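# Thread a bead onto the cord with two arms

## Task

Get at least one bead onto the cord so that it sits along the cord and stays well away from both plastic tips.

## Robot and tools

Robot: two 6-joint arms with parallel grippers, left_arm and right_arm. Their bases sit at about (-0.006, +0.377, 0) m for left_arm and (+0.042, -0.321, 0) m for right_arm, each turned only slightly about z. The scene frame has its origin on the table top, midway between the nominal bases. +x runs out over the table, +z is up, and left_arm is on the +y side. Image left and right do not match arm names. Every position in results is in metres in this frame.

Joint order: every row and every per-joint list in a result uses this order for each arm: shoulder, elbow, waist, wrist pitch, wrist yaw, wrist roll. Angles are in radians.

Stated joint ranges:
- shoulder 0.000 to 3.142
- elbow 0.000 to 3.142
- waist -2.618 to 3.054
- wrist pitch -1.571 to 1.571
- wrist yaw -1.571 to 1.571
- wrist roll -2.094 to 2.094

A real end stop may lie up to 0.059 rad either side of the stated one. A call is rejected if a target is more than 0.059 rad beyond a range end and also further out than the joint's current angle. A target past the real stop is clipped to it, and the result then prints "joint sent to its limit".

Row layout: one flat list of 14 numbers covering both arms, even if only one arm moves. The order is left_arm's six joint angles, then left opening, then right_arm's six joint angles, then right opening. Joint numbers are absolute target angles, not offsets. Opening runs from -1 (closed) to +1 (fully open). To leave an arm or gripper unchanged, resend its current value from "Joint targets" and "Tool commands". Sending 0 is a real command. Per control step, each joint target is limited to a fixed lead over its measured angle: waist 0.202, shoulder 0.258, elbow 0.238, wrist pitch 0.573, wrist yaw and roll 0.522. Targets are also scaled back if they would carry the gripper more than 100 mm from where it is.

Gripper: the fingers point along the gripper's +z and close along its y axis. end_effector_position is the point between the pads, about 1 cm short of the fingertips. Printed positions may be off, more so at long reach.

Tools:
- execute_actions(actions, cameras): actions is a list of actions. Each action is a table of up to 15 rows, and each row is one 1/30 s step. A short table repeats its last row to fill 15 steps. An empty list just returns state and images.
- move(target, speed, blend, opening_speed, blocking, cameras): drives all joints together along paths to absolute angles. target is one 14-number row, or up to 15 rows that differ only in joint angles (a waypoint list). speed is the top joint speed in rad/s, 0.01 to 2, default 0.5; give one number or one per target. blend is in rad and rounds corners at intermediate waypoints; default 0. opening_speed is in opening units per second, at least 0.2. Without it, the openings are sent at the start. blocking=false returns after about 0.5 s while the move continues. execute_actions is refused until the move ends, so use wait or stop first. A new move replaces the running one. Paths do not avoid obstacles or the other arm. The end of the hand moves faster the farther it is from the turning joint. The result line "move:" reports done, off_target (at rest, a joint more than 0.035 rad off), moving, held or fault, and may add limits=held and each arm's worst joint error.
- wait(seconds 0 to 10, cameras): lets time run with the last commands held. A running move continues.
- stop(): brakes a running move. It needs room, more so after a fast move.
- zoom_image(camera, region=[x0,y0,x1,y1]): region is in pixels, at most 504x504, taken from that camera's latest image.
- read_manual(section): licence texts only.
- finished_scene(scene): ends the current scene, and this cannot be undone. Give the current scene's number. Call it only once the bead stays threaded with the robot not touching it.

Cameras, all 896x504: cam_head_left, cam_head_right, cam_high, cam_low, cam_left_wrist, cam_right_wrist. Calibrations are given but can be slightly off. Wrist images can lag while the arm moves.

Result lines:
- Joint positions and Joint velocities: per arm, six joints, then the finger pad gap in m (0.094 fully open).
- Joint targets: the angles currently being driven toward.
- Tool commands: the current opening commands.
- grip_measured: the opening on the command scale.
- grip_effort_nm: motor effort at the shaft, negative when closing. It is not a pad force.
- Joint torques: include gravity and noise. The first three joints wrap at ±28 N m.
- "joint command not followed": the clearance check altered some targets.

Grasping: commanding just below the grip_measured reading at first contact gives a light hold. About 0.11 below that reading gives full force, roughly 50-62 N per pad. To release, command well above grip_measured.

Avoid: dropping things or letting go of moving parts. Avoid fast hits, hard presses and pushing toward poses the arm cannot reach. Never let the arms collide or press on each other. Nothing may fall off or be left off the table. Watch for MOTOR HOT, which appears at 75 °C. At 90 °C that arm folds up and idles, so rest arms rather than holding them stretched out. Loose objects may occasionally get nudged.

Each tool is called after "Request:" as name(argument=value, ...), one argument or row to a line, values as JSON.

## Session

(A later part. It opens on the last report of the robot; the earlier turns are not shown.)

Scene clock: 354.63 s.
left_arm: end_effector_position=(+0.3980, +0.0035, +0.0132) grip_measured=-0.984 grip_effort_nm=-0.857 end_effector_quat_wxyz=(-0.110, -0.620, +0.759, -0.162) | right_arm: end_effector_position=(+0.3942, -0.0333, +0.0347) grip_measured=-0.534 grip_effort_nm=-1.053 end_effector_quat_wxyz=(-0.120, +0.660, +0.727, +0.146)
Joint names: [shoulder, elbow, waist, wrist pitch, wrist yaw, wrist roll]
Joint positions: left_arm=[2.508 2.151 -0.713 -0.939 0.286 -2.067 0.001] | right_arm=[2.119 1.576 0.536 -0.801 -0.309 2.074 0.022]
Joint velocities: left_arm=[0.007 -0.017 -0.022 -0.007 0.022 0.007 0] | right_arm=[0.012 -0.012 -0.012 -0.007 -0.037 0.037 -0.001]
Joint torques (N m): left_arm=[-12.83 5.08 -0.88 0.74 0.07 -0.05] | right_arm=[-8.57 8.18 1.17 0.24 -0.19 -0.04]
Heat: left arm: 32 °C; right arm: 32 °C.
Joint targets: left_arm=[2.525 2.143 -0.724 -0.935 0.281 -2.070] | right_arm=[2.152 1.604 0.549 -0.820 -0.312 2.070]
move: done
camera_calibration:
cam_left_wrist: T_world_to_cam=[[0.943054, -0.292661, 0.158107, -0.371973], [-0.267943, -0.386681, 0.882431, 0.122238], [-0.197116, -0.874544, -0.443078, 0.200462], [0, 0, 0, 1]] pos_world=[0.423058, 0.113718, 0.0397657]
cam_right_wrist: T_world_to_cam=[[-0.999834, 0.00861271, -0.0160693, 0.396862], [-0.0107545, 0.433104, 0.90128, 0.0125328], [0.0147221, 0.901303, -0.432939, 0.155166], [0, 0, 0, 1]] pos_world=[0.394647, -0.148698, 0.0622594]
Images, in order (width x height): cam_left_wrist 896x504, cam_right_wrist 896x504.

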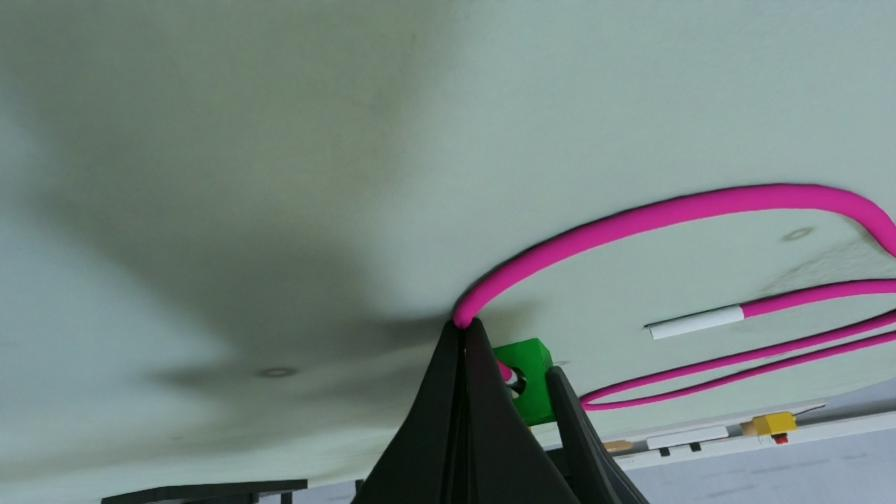

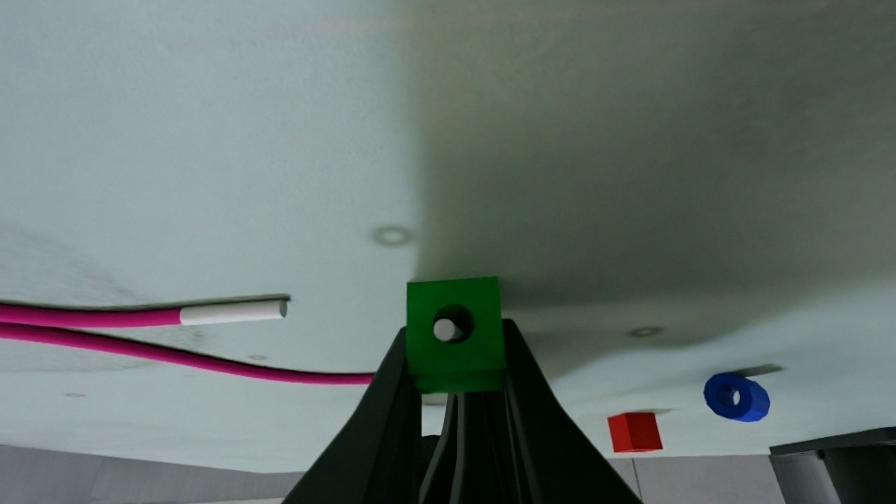

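Request:
zoom_image(
  camera="cam_left_wrist",
  region=[400, 300, 660, 504],
)

Request:
execute_actions(
  actions=[],
  cameras=["cam_high","cam_head_left"],
)

Request:
zoom_image(
  camera="cam_high",
  region=[340, 200, 540, 320],
)

Request:
zoom_image(
  camera="cam_head_left",
  region=[360, 160, 500, 260],
)

Scaled by 1.938 from the camera's 896x504 image, which has a finer 1280x720 frame.

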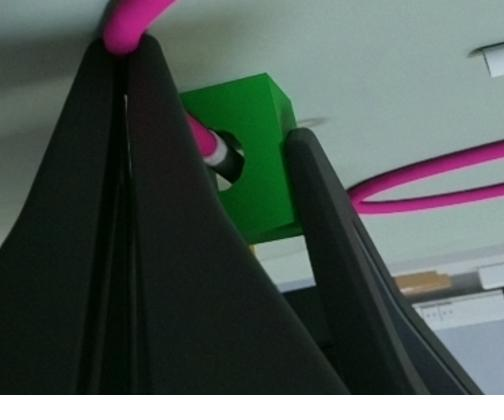

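Scene clock: 364.70 s.
left_arm: end_effector_position=(+0.3980, +0.0035, +0.0132) grip_measured=-0.984 grip_effort_nm=-0.842 end_effector_quat_wxyz=(-0.110, -0.620, +0.759, -0.162) | right_arm: end_effector_position=(+0.3941, -0.0334, +0.0345) grip_measured=-0.534 grip_effort_nm=-1.057 end_effector_quat_wxyz=(-0.120, +0.661, +0.727, +0.146)
Joint names: [shoulder, elbow, waist, wrist pitch, wrist yaw, wrist roll]
Joint positions: left_arm=[2.508 2.151 -0.713 -0.939 0.286 -2.067 0.001] | right_arm=[2.119 1.576 0.536 -0.801 -0.309 2.074 0.022]
Joint velocities: left_arm=[0.007 0.002 -0.007 0.022 -0.022 -0.066 -0.001] | right_arm=[-0.012 -0.012 -0.002 -0.037 -0.037 -0.051 0.001]
Joint torques (N m): left_arm=[-12.82 5.09 -0.88 0.74 0.07 -0.04] | right_arm=[-8.62 8.16 1.09 0.25 -0.19 -0.03]
Heat: left arm: 32 °C; right arm: 32 °C.
Joint targets: left_arm=[2.525 2.143 -0.724 -0.935 0.281 -2.070] | right_arm=[2.152 1.604 0.549 -0.820 -0.312 2.070]
Tool commands: left_gripper/opening=-1.0 right_gripper/opening=-0.68
Images, in order (width x height): cam_head_left 896x504, cam_high 896x504.

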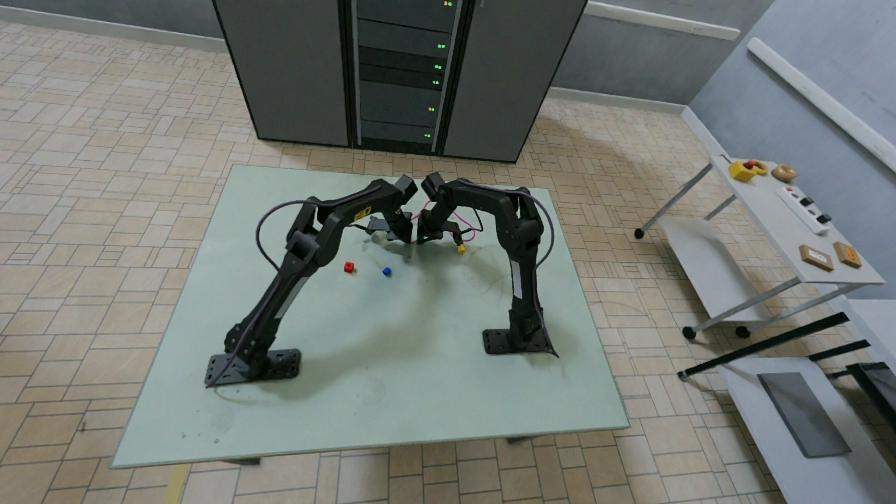

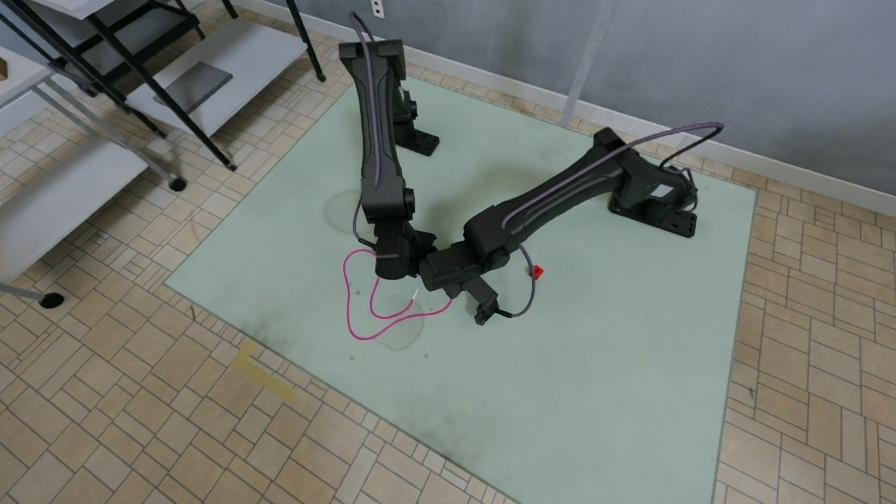

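Scaled by 2.520 from the camera's 896x504 image, which has a finer 1280x720 frame.

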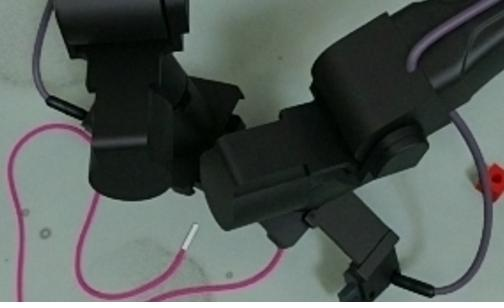

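Scaled by 3.600 from the camera's 896x504 image, which has a finer 1280x720 frame.

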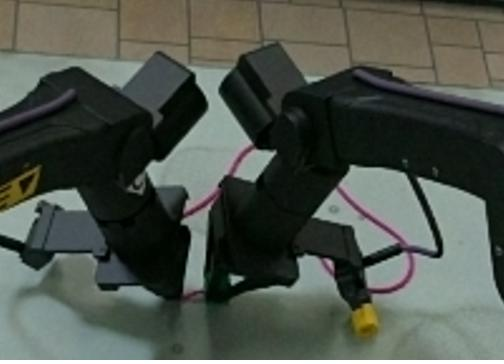

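Request:
move(
  target=[2.525,2.155,-0.722,-0.945,0.281,-2.07,-0.4,2.152,1.604,0.549,-0.82,-0.312,2.07,-0.68],
  opening_speed=0.5,
  cameras=["cam_left_wrist","cam_right_wrist"],
)

Request:
zoom_image(
  camera="cam_left_wrist",
  region=[300, 230, 660, 434],
)

Request:
zoom_image(
  camera="cam_right_wrist",
  region=[300, 200, 660, 404],
)

Scene clock: 375.30 s.
left_arm: end_effector_position=(+0.4004, +0.0016, +0.0143) grip_measured=-0.402 grip_effort_nm=0.095 end_effector_quat_wxyz=(-0.108, -0.619, +0.759, -0.168) | right_arm: end_effector_position=(+0.3941, -0.0334, +0.0345) grip_measured=-0.534 grip_effort_nm=-1.057 end_effector_quat_wxyz=(-0.120, +0.661, +0.727, +0.146)
Joint names: [shoulder, elbow, waist, wrist pitch, wrist yaw, wrist roll]
Joint positions: left_arm=[2.508 2.151 -0.713 -0.926 0.286 -2.067 0.028] | right_arm=[2.119 1.576 0.536 -0.801 -0.309 2.074 0.022]
Joint velocities: left_arm=[-0.007 0.002 -0.012 -0.022 -0.051 0.066 -0.001] | right_arm=[-0.002 -0.012 0.012 -0.022 -0.007 0.007 0]
Joint torques (N m): left_arm=[-12.86 6 -0.75 0.56 0.06 -0.04] | right_arm=[-8.58 8.24 1.14 0.26 -0.19 -0.03]
Heat: left arm: 32 °C; right arm: 31 °C.
Joint targets: left_arm=[2.525 2.155 -0.722 -0.945 0.281 -2.070] | right_arm=[2.152 1.604 0.549 -0.820 -0.312 2.070]
move: done
camera_calibration:
cam_left_wrist: T_world_to_cam=[[0.941317, -0.291322, 0.17045, -0.374447], [-0.277275, -0.379486, 0.882671, 0.124943], [-0.192458, -0.878135, -0.437993, 0.197852], [0, 0, 0, 1]] pos_world=[0.425195, 0.11207, 0.0401988]
cam_right_wrist: T_world_to_cam=[[-0.999839, 0.00860946, -0.0157486, 0.396823], [-0.0104639, 0.433287, 0.901195, 0.0125829], [0.0145825, 0.901215, -0.433127, 0.15517], [0, 0, 0, 1]] pos_world=[0.394628, -0.14871, 0.062118]
Images, in order (width x height): cam_left_wrist 896x504, cam_right_wrist 896x504.

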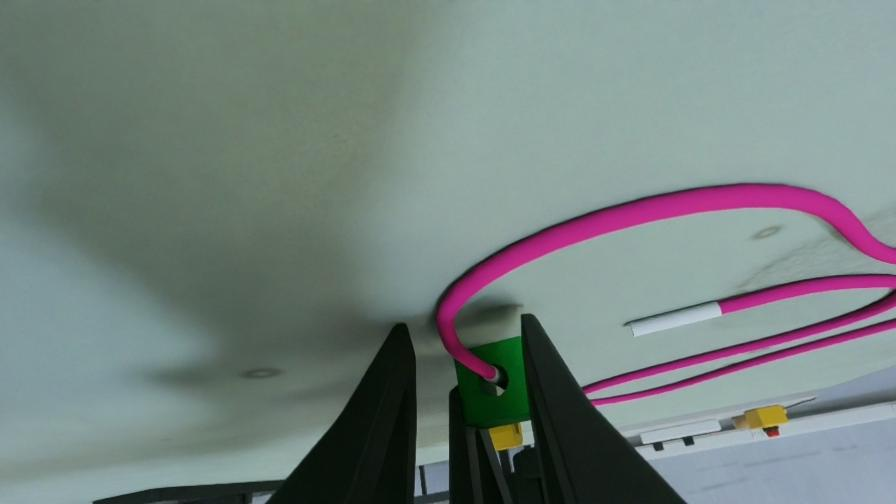

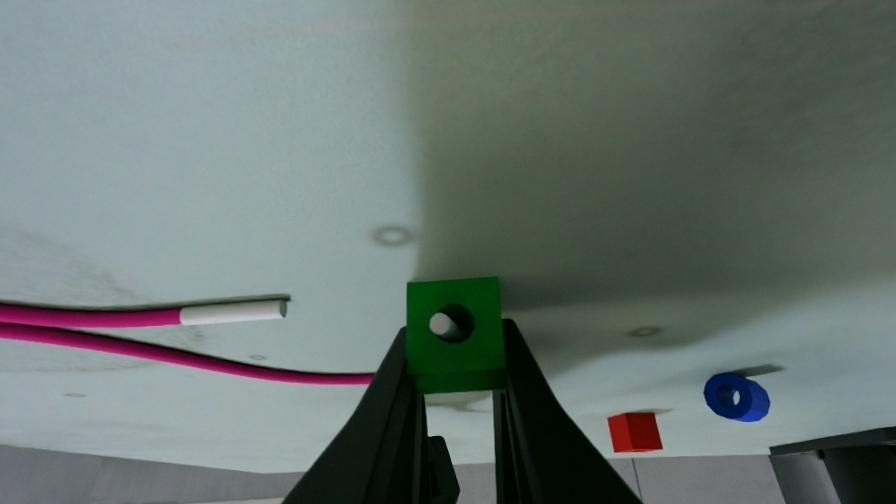

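Scaled by 1.400 from the camera's 896x504 image, which has a finer 1280x720 frame.

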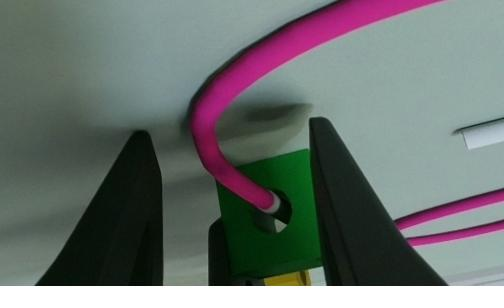

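Scaled by 1.400 from the camera's 896x504 image, which has a finer 1280x720 frame.

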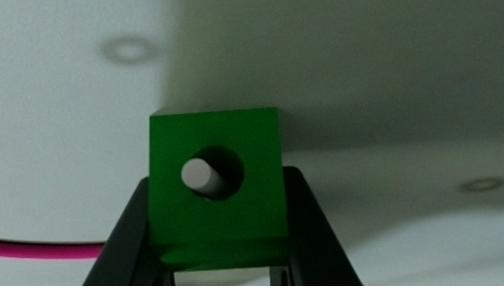

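Request:
move(
  target=[
    [2.48,2.15,-0.71,-0.94,0.281,-2.07,-0.4,2.152,1.604,0.549,-0.82,-0.312,2.07,-0.68],
    [2.44,2.11,-0.686,-0.92,0.281,-2.07,-0.4,2.152,1.604,0.549,-0.82,-0.312,2.07,-0.68],
  ],
  speed=0.1,
  cameras=["cam_left_wrist","cam_right_wrist"],
)

Request:
zoom_image(
  camera="cam_left_wrist",
  region=[300, 230, 660, 434],
)

Scene clock: 411.63 s.
left_arm: end_effector_position=(+0.4039, +0.0092, +0.0142) grip_measured=-0.402 grip_effort_nm=0.090 end_effector_quat_wxyz=(-0.110, -0.625, +0.754, -0.170) | right_arm: end_effector_position=(+0.3941, -0.0334, +0.0345) grip_measured=-0.534 grip_effort_nm=-1.053 end_effector_quat_wxyz=(-0.120, +0.661, +0.727, +0.146)
Joint names: [shoulder, elbow, waist, wrist pitch, wrist yaw, wrist roll]
Joint positions: left_arm=[2.493 2.123 -0.697 -0.911 0.292 -2.068 0.028] | right_arm=[2.119 1.576 0.536 -0.801 -0.309 2.074 0.022]
Joint velocities: left_arm=[0.007 -0.002 0.012 0.007 -0.037 -0.022 0] | right_arm=[-0.002 0.002 -0.012 -0.037 0.022 -0.037 0.001]
Joint torques (N m): left_arm=[-18.88 4.81 0.83 0.65 0.02 -0.03] | right_arm=[-8.58 8.18 1.09 0.25 -0.2 -0.03]
Heat: left arm: 32 °C; right arm: 31 °C.
Joint targets: left_arm=[2.440 2.110 -0.686 -0.920 0.281 -2.070] | right_arm=[2.152 1.604 0.549 -0.820 -0.312 2.070]
move: off_target (left_arm); left_arm: the shoulder is farthest, 0.053 rad from its target
camera_calibration:
cam_left_wrist: T_world_to_cam=[[0.946458, -0.2753, 0.168606, -0.377686], [-0.268032, -0.379012, 0.885725, 0.125083], [-0.179936, -0.883493, -0.432508, 0.20004], [0, 0, 0, 1]] pos_world=[0.426984, 0.120165, 0.0394097]
cam_right_wrist: T_world_to_cam=[[-0.999839, 0.00860946, -0.0157486, 0.396823], [-0.0104639, 0.433287, 0.901195, 0.0125829], [0.0145825, 0.901215, -0.433127, 0.15517], [0, 0, 0, 1]] pos_world=[0.394628, -0.14871, 0.062118]
Images, in order (width x height): cam_left_wrist 896x504, cam_right_wrist 896x504.

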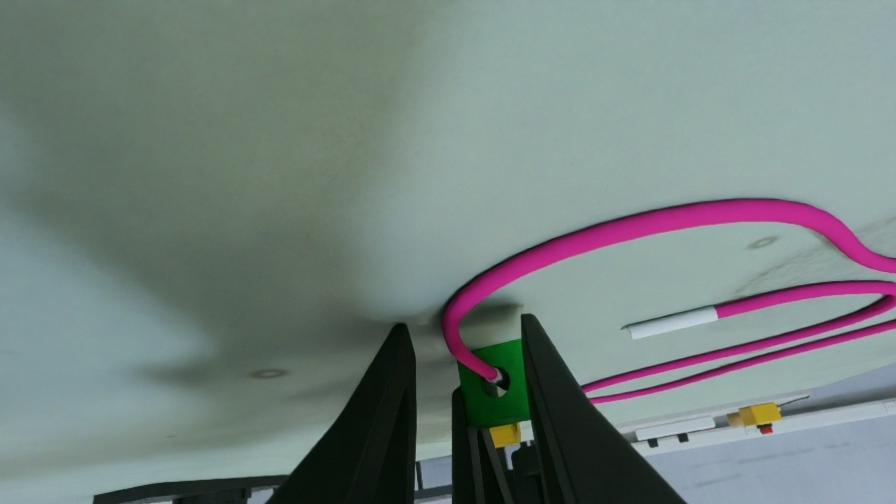

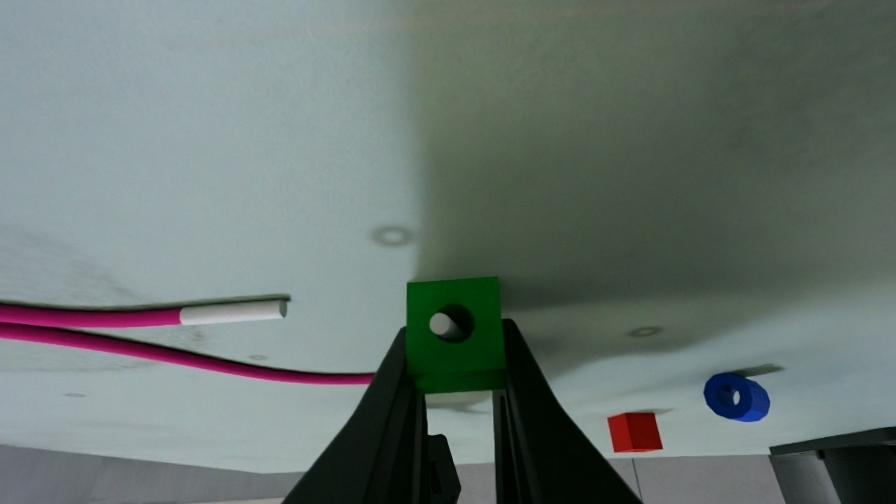

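Scaled by 1.400 from the camera's 896x504 image, which has a finer 1280x720 frame.

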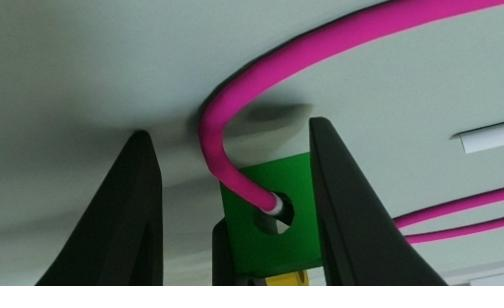

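Request:
move(
  target=[2.395,2.05,-0.678,-0.885,0.281,-2.07,-0.4,2.152,1.604,0.549,-0.82,-0.312,2.07,-0.68],
  speed=0.1,
  cameras=["cam_left_wrist","cam_right_wrist"],
)

Request:
zoom_image(
  camera="cam_left_wrist",
  region=[300, 230, 660, 434],
)

Scene clock: 422.70 s.
left_arm: end_effector_position=(+0.4010, +0.0178, +0.0145) grip_measured=-0.402 grip_effort_nm=0.100 end_effector_quat_wxyz=(-0.110, -0.629, +0.751, -0.169) | right_arm: end_effector_position=(+0.3941, -0.0334, +0.0345) grip_measured=-0.534 grip_effort_nm=-1.053 end_effector_quat_wxyz=(-0.120, +0.661, +0.727, +0.146)
Joint names: [shoulder, elbow, waist, wrist pitch, wrist yaw, wrist roll]
Joint positions: left_arm=[2.457 2.059 -0.687 -0.888 0.292 -2.068 0.028] | right_arm=[2.119 1.576 0.536 -0.801 -0.309 2.074 0.022]
Joint velocities: left_arm=[0.022 -0.007 -0.012 0.066 -0.022 -0.051 0] | right_arm=[0.022 -0.002 0.012 0.037 0.051 -0.007 0]
Joint torques (N m): left_arm=[-19.38 5.03 0.73 0.73 0.01 -0.03] | right_arm=[-8.55 8.23 1.16 0.26 -0.19 -0.03]
Heat: left arm: 37 °C; right arm: 31 °C.
Joint targets: left_arm=[2.395 2.050 -0.678 -0.885 0.281 -2.070] | right_arm=[2.152 1.604 0.549 -0.820 -0.312 2.070]
move: off_target (left_arm); left_arm: the shoulder is farthest, 0.062 rad from its target
camera_calibration:
cam_left_wrist: T_world_to_cam=[[0.949605, -0.266673, 0.164729, -0.374001], [-0.261403, -0.383742, 0.88567, 0.124738], [-0.172971, -0.884097, -0.434112, 0.204469], [0, 0, 0, 1]] pos_world=[0.423127, 0.128902, 0.0398948]
cam_right_wrist: T_world_to_cam=[[-0.999839, 0.00860946, -0.0157486, 0.396823], [-0.0104639, 0.433287, 0.901195, 0.0125829], [0.0145825, 0.901215, -0.433127, 0.15517], [0, 0, 0, 1]] pos_world=[0.394628, -0.14871, 0.062118]
Images, in order (width x height): cam_left_wrist 896x504, cam_right_wrist 896x504.

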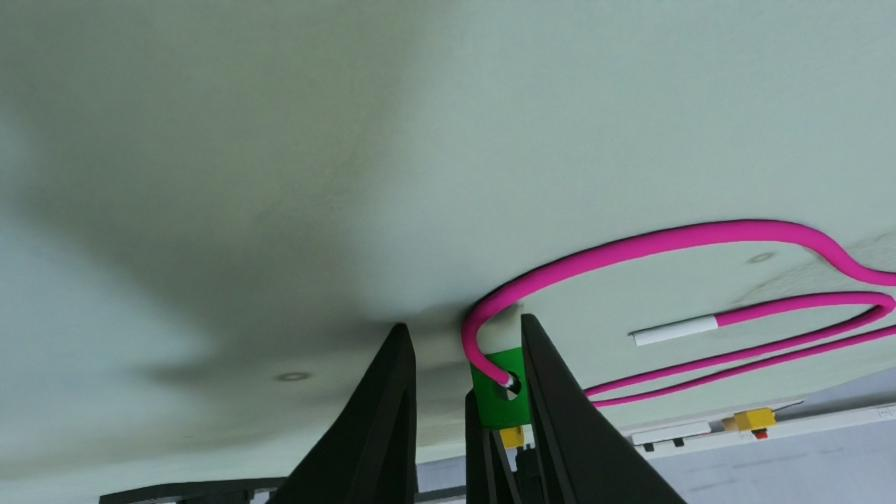

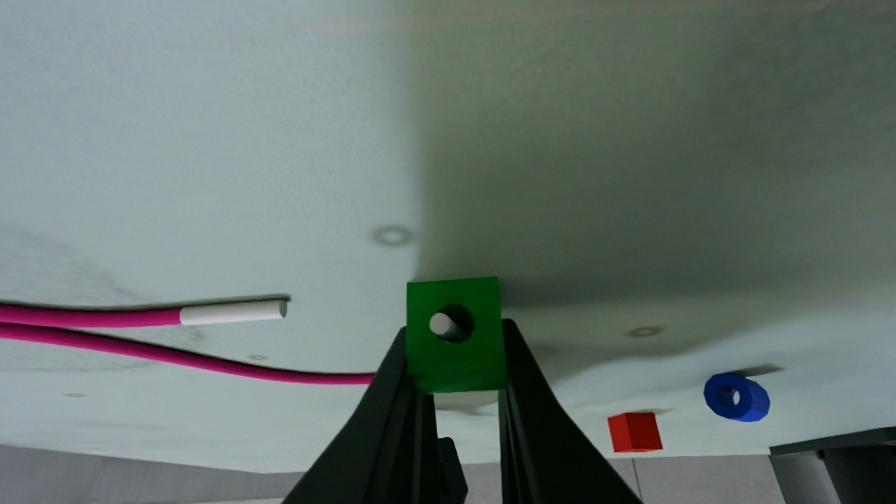

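Scaled by 1.400 from the camera's 896x504 image, which has a finer 1280x720 frame.

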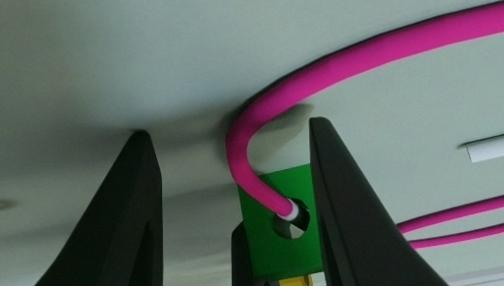

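Request:
move(
  target=[2.395,2.05,-0.678,-0.885,0.281,-2.07,-1.0,2.152,1.604,0.549,-0.82,-0.312,2.07,-0.68],
  opening_speed=0.3,
  cameras=["cam_left_wrist","cam_right_wrist"],
)

Request:
zoom_image(
  camera="cam_left_wrist",
  region=[400, 270, 580, 430],
)

Scene clock: 429.70 s.
left_arm: end_effector_position=(+0.4015, +0.0181, +0.0148) grip_measured=-0.990 grip_effort_nm=-0.545 end_effector_quat_wxyz=(-0.108, -0.629, +0.751, -0.169) | right_arm: end_effector_position=(+0.3941, -0.0334, +0.0345) grip_measured=-0.534 grip_effort_nm=-1.053 end_effector_quat_wxyz=(-0.120, +0.661, +0.727, +0.146)
Joint names: [shoulder, elbow, waist, wrist pitch, wrist yaw, wrist roll]
Joint positions: left_arm=[2.456 2.058 -0.687 -0.887 0.289 -2.068 0] | right_arm=[2.119 1.576 0.536 -0.801 -0.309 2.074 0.022]
Joint velocities: left_arm=[-0.007 -0.007 -0.022 -0.022 -0.051 0.037 -0.001] | right_arm=[0.007 -0.012 -0.027 0.037 0.051 -0.051 0.001]
Joint torques (N m): left_arm=[-19.29 5.09 0.75 0.74 0.04 -0.04] | right_arm=[-8.64 8.18 1.11 0.26 -0.22 -0.04]
Heat: left arm: 36 °C; right arm: 31 °C.
Joint targets: left_arm=[2.395 2.050 -0.678 -0.885 0.281 -2.070] | right_arm=[2.152 1.604 0.549 -0.820 -0.312 2.070]
move: off_target (left_arm); left_arm: the shoulder is farthest, 0.061 rad from its target
camera_calibration:
cam_left_wrist: T_world_to_cam=[[0.949387, -0.266086, 0.166922, -0.374355], [-0.263568, -0.385753, 0.884153, 0.125641], [-0.17087, -0.883399, -0.436361, 0.204211], [0, 0, 0, 1]] pos_world=[0.423416, 0.129255, 0.040512]
cam_right_wrist: T_world_to_cam=[[-0.999839, 0.00860946, -0.0157486, 0.396823], [-0.0104639, 0.433287, 0.901195, 0.0125829], [0.0145825, 0.901215, -0.433127, 0.15517], [0, 0, 0, 1]] pos_world=[0.394628, -0.14871, 0.062118]
Images, in order (width x height): cam_left_wrist 896x504, cam_right_wrist 896x504.

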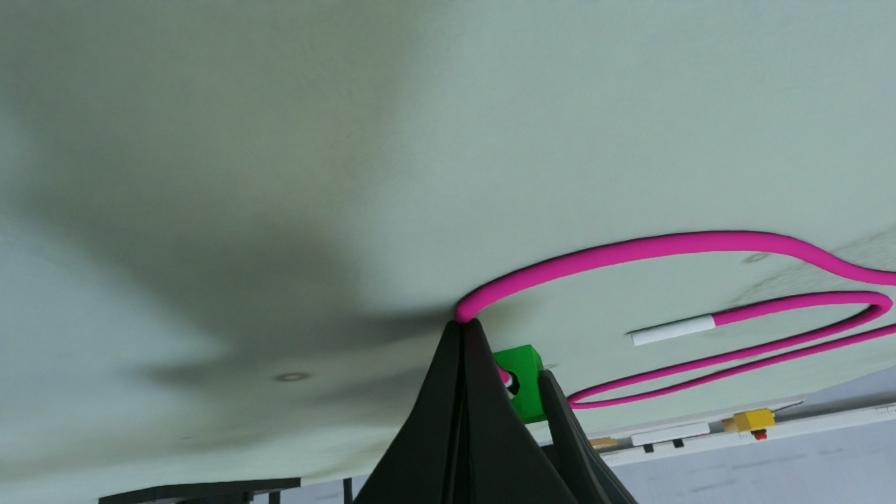

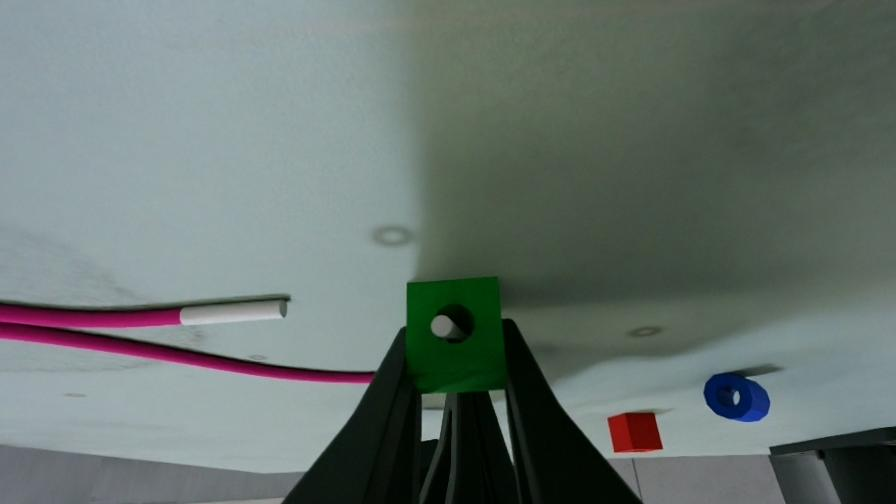

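Scaled by 2.800 from the camera's 896x504 image, which has a finer 1280x720 frame.

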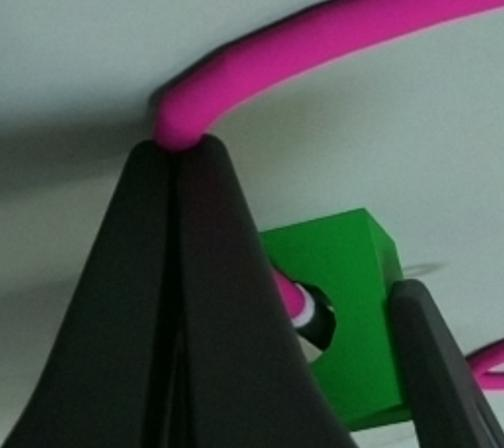

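Request:
move(
  target=[2.395,2.05,-0.678,-0.885,0.281,-2.07,-1.0,2.179,1.647,0.571,-0.837,-0.312,2.07,-0.68],
  speed=0.05,
  cameras=["cam_left_wrist","cam_right_wrist"],
)

Request:
zoom_image(
  camera="cam_left_wrist",
  region=[400, 270, 580, 430],
)

Request:
zoom_image(
  camera="cam_right_wrist",
  region=[300, 200, 660, 404],
)

Scene clock: 442.80 s.
left_arm: end_effector_position=(+0.4015, +0.0181, +0.0148) grip_measured=-0.990 grip_effort_nm=-0.549 end_effector_quat_wxyz=(-0.108, -0.629, +0.751, -0.169) | right_arm: end_effector_position=(+0.3941, -0.0213, +0.0350) grip_measured=-0.534 grip_effort_nm=-1.057 end_effector_quat_wxyz=(-0.122, +0.652, +0.734, +0.146)
Joint names: [shoulder, elbow, waist, wrist pitch, wrist yaw, wrist roll]
Joint positions: left_arm=[2.456 2.058 -0.687 -0.887 0.289 -2.068 0] | right_arm=[2.146 1.619 0.558 -0.815 -0.309 2.074 0.022]
Joint velocities: left_arm=[0.002 -0.017 -0.007 0.022 -0.007 0.007 0] | right_arm=[0.007 -0.007 0.002 0.037 -0.007 -0.037 0]
Joint torques (N m): left_arm=[-19.3 5.09 0.73 0.74 0.04 -0.04] | right_arm=[-8.73 8.24 1.1 0.22 -0.21 -0.03]
Heat: left arm: 36 °C; right arm: 31 °C.
Joint targets: left_arm=[2.395 2.050 -0.678 -0.885 0.281 -2.070] | right_arm=[2.179 1.647 0.571 -0.837 -0.312 2.070]
move: off_target (left_arm); left_arm: the shoulder is farthest, 0.061 rad from its target
camera_calibration:
cam_left_wrist: T_world_to_cam=[[0.949387, -0.266086, 0.166922, -0.374355], [-0.263568, -0.385753, 0.884153, 0.125641], [-0.17087, -0.883399, -0.436361, 0.204211], [0, 0, 0, 1]] pos_world=[0.423416, 0.129255, 0.040512]
cam_right_wrist: T_world_to_cam=[[-0.999747, -0.0134879, -0.0179931, 0.396286], [-0.0220532, 0.431619, 0.901787, 0.0114467], [-0.00439707, 0.901955, -0.431807, 0.152013], [0, 0, 0, 1]] pos_world=[0.397106, -0.136704, 0.0624481]
Images, in order (width x height): cam_left_wrist 896x504, cam_right_wrist 896x504.

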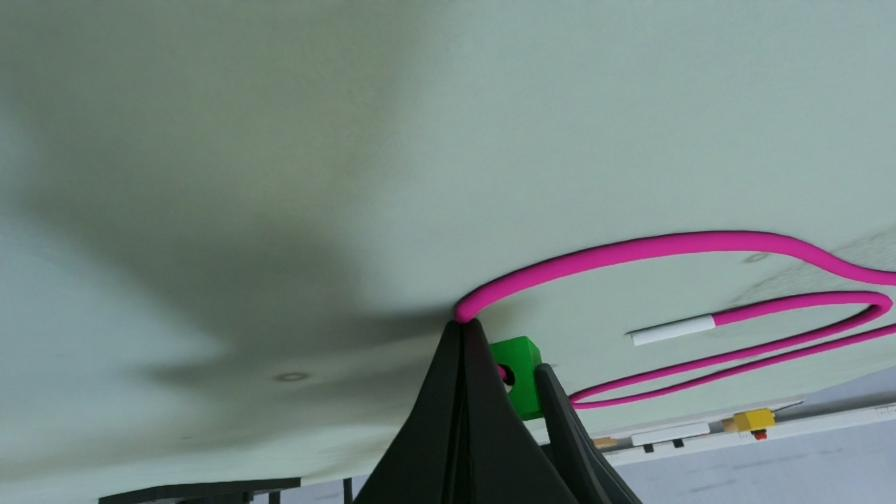

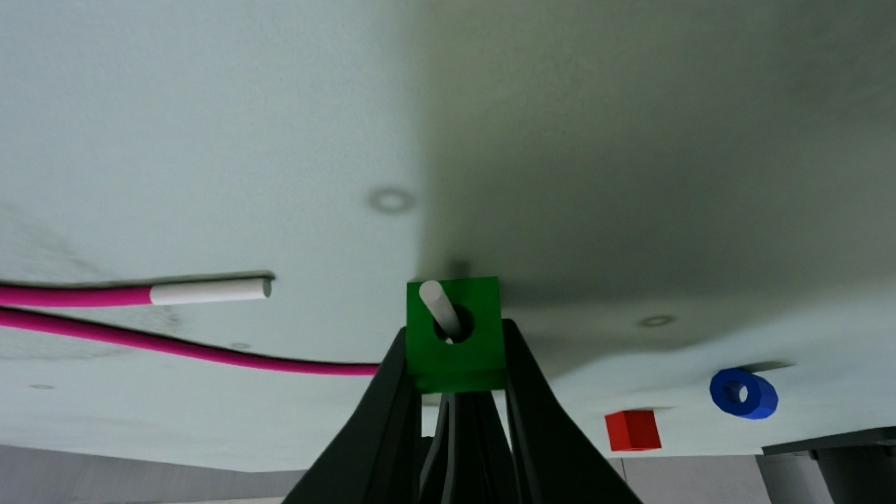

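Scaled by 2.800 from the camera's 896x504 image, which has a finer 1280x720 frame.

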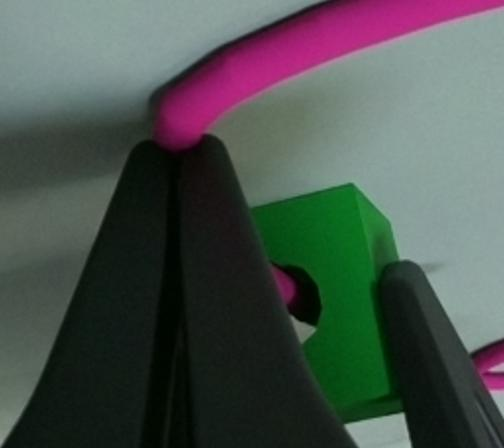

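Scaled by 1.400 from the camera's 896x504 image, which has a finer 1280x720 frame.

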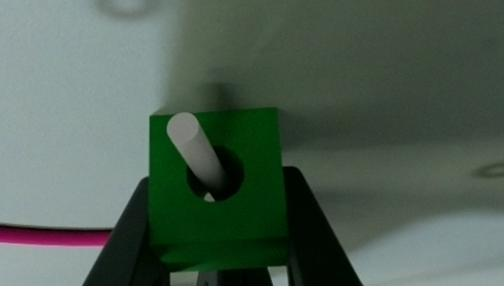

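Request:
zoom_image(
  camera="cam_low",
  region=[310, 270, 410, 330],
)

Request:
move(
  target=[2.395,2.05,-0.678,-0.885,0.281,-2.07,-1.0,2.179,1.647,0.571,-0.837,-0.312,2.07,-0.25],
  opening_speed=0.3,
  cameras=["cam_left_wrist","cam_right_wrist","cam_low"],
)

Request:
zoom_image(
  camera="cam_low",
  region=[310, 270, 410, 330],
)

This scene's latest camera images include none from cam_low. They are from: cam_left_wrist, cam_right_wrist. cam_low's image comes with the result of a call that names it in "cameras".

Scene clock: 467.40 s.
left_arm: end_effector_position=(+0.4015, +0.0181, +0.0148) grip_measured=-0.990 grip_effort_nm=-0.549 end_effector_quat_wxyz=(-0.108, -0.629, +0.751, -0.169) | right_arm: end_effector_position=(+0.3918, -0.0208, +0.0282) grip_measured=-0.253 grip_effort_nm=0.125 end_effector_quat_wxyz=(-0.124, +0.652, +0.735, +0.138)
Joint names: [shoulder, elbow, waist, wrist pitch, wrist yaw, wrist roll]
Joint positions: left_arm=[2.456 2.058 -0.687 -0.887 0.289 -2.068 0] | right_arm=[2.161 1.619 0.562 -0.816 -0.309 2.074 0.035]
Joint velocities: left_arm=[-0.012 0.017 0.007 -0.007 0.037 0.051 -0.001] | right_arm=[-0.012 -0.007 0.002 0.066 -0.066 0.081 0.001]
Joint torques (N m): left_arm=[-19.32 5.12 0.73 0.74 0.04 -0.03] | right_arm=[-10.04 8.12 0.77 0.21 -0.21 -0.05]
Heat: left arm: 37 °C; right arm: 33 °C.
Joint targets: left_arm=[2.395 2.050 -0.678 -0.885 0.281 -2.070] | right_arm=[2.179 1.647 0.571 -0.837 -0.312 2.070]
move: off_target (left_arm); left_arm: the shoulder is farthest, 0.061 rad from its target
camera_calibration:
cam_left_wrist: T_world_to_cam=[[0.949387, -0.266086, 0.166922, -0.374355], [-0.263568, -0.385753, 0.884153, 0.125641], [-0.17087, -0.883399, -0.436361, 0.204211], [0, 0, 0, 1]] pos_world=[0.423416, 0.129255, 0.040512]
cam_right_wrist: T_world_to_cam=[[-0.999838, -0.0174019, -0.00452472, 0.393389], [-0.0117147, 0.439549, 0.898142, 0.0135907], [-0.0136406, 0.89805, -0.439682, 0.152309], [0, 0, 0, 1]] pos_world=[0.395562, -0.135909, 0.0565411]
Images, in order (width x height): cam_low 896x504, cam_left_wrist 896x504, cam_right_wrist 896x504.

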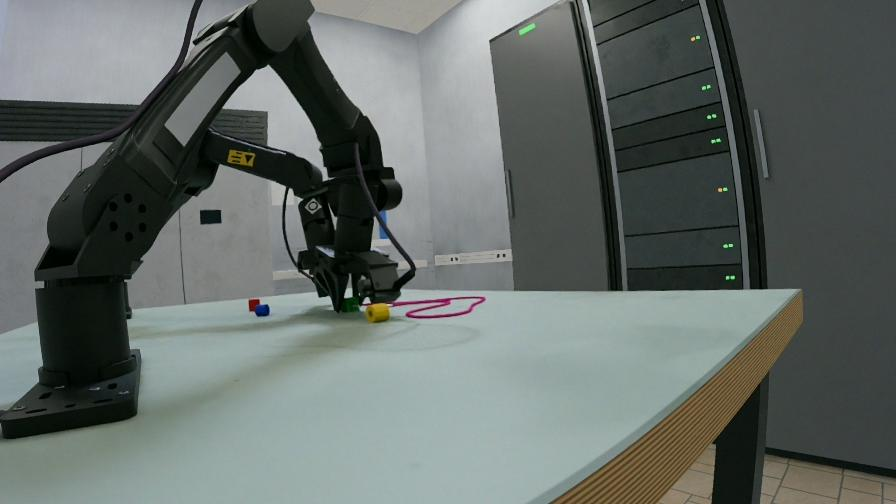

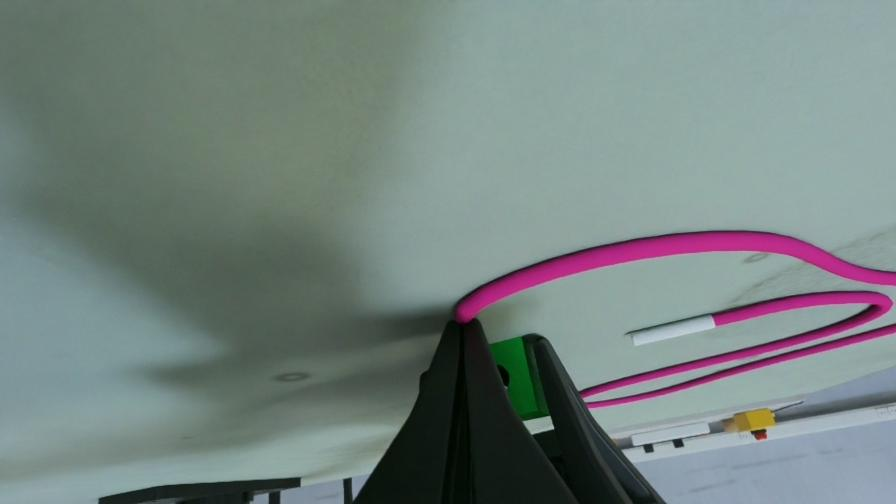

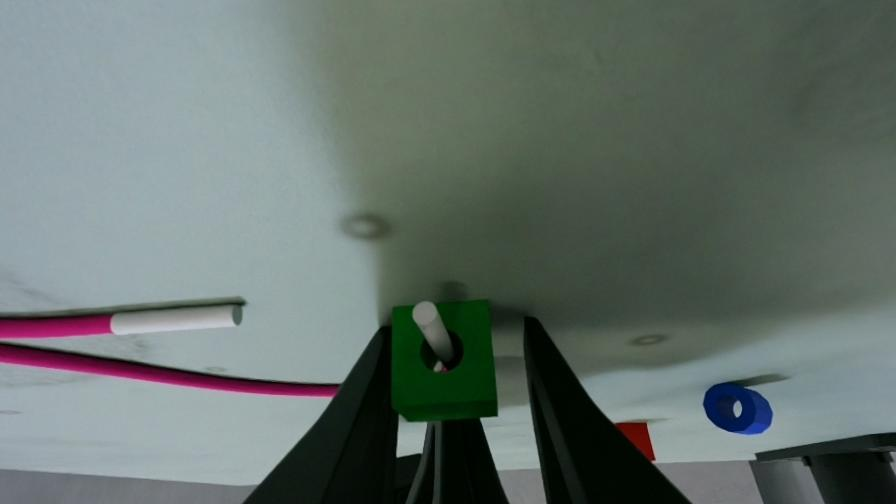

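Scaled by 5.040 from the camera's 896x504 image, which has a finer 1280x720 frame.

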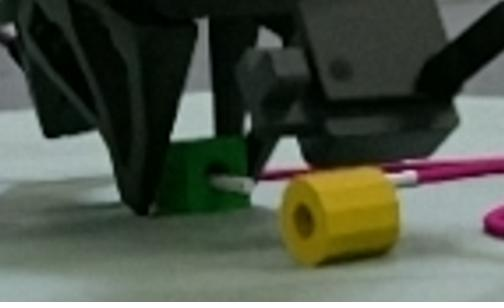

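Request:
execute_actions(
  actions=[],
  cameras=["cam_right_wrist","cam_low","cam_head_right"],
)

Request:
zoom_image(
  camera="cam_right_wrist",
  region=[340, 200, 580, 400],
)

Request:
zoom_image(
  camera="cam_low",
  region=[310, 260, 430, 330],
)

Scene clock: 509.07 s.
left_arm: end_effector_position=(+0.4015, +0.0181, +0.0148) grip_measured=-0.990 grip_effort_nm=-0.545 end_effector_quat_wxyz=(-0.108, -0.629, +0.751, -0.169) | right_arm: end_effector_position=(+0.3918, -0.0208, +0.0282) grip_measured=-0.253 grip_effort_nm=0.125 end_effector_quat_wxyz=(-0.124, +0.652, +0.735, +0.138)
Joint names: [shoulder, elbow, waist, wrist pitch, wrist yaw, wrist roll]
Joint positions: left_arm=[2.456 2.058 -0.687 -0.887 0.289 -2.068 0] | right_arm=[2.161 1.619 0.562 -0.816 -0.309 2.074 0.035]
Joint velocities: left_arm=[0.007 0.007 -0.012 -0.007 -0.022 -0.022 0] | right_arm=[0.002 -0.012 -0.027 0.022 -0.007 0.022 0]
Joint torques (N m): left_arm=[-19.33 5.11 0.73 0.74 0.04 -0.03] | right_arm=[-10.03 8.13 0.77 0.2 -0.21 -0.03]
Heat: left arm: 38 °C; right arm: 35 °C.
Joint targets: left_arm=[2.395 2.050 -0.678 -0.885 0.281 -2.070] | right_arm=[2.179 1.647 0.571 -0.837 -0.312 2.070]
Tool commands: left_gripper/opening=-1.0 right_gripper/opening=-0.25
camera_calibration:
cam_right_wrist: T_world_to_cam=[[-0.999838, -0.0174019, -0.00452472, 0.393389], [-0.0117147, 0.439549, 0.898142, 0.0135907], [-0.0136406, 0.89805, -0.439682, 0.152309], [0, 0, 0, 1]] pos_world=[0.395562, -0.135909, 0.0565411]
Images, in order (width x height): cam_head_right 896x504, cam_low 896x504, cam_right_wrist 896x504.

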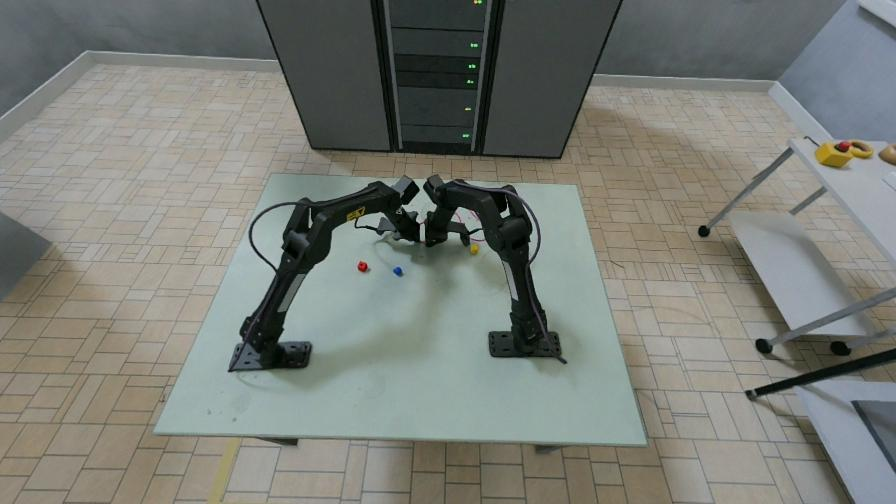

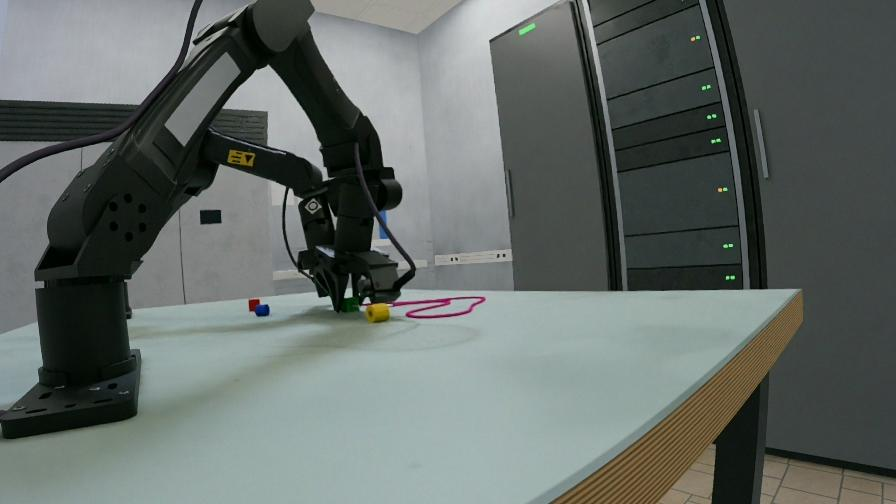

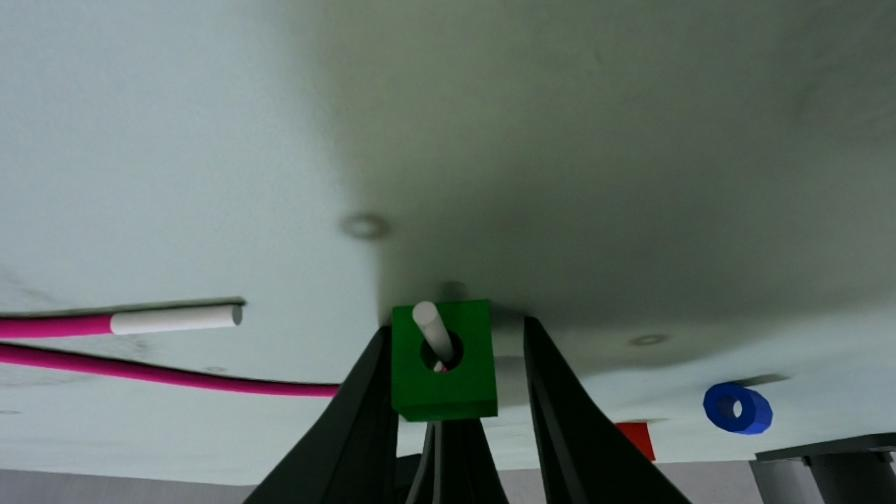

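Scaled by 2.100 from the camera's 896x504 image, which has a finer 1280x720 frame.

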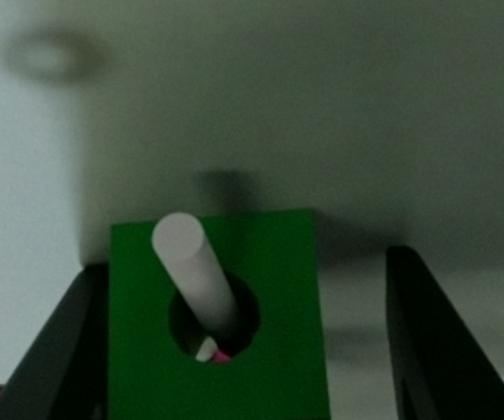

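Scaled by 4.200 from the camera's 896x504 image, which has a finer 1280x720 frame.

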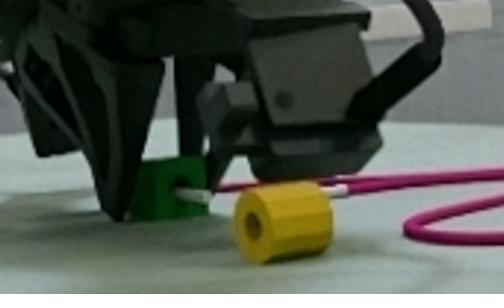

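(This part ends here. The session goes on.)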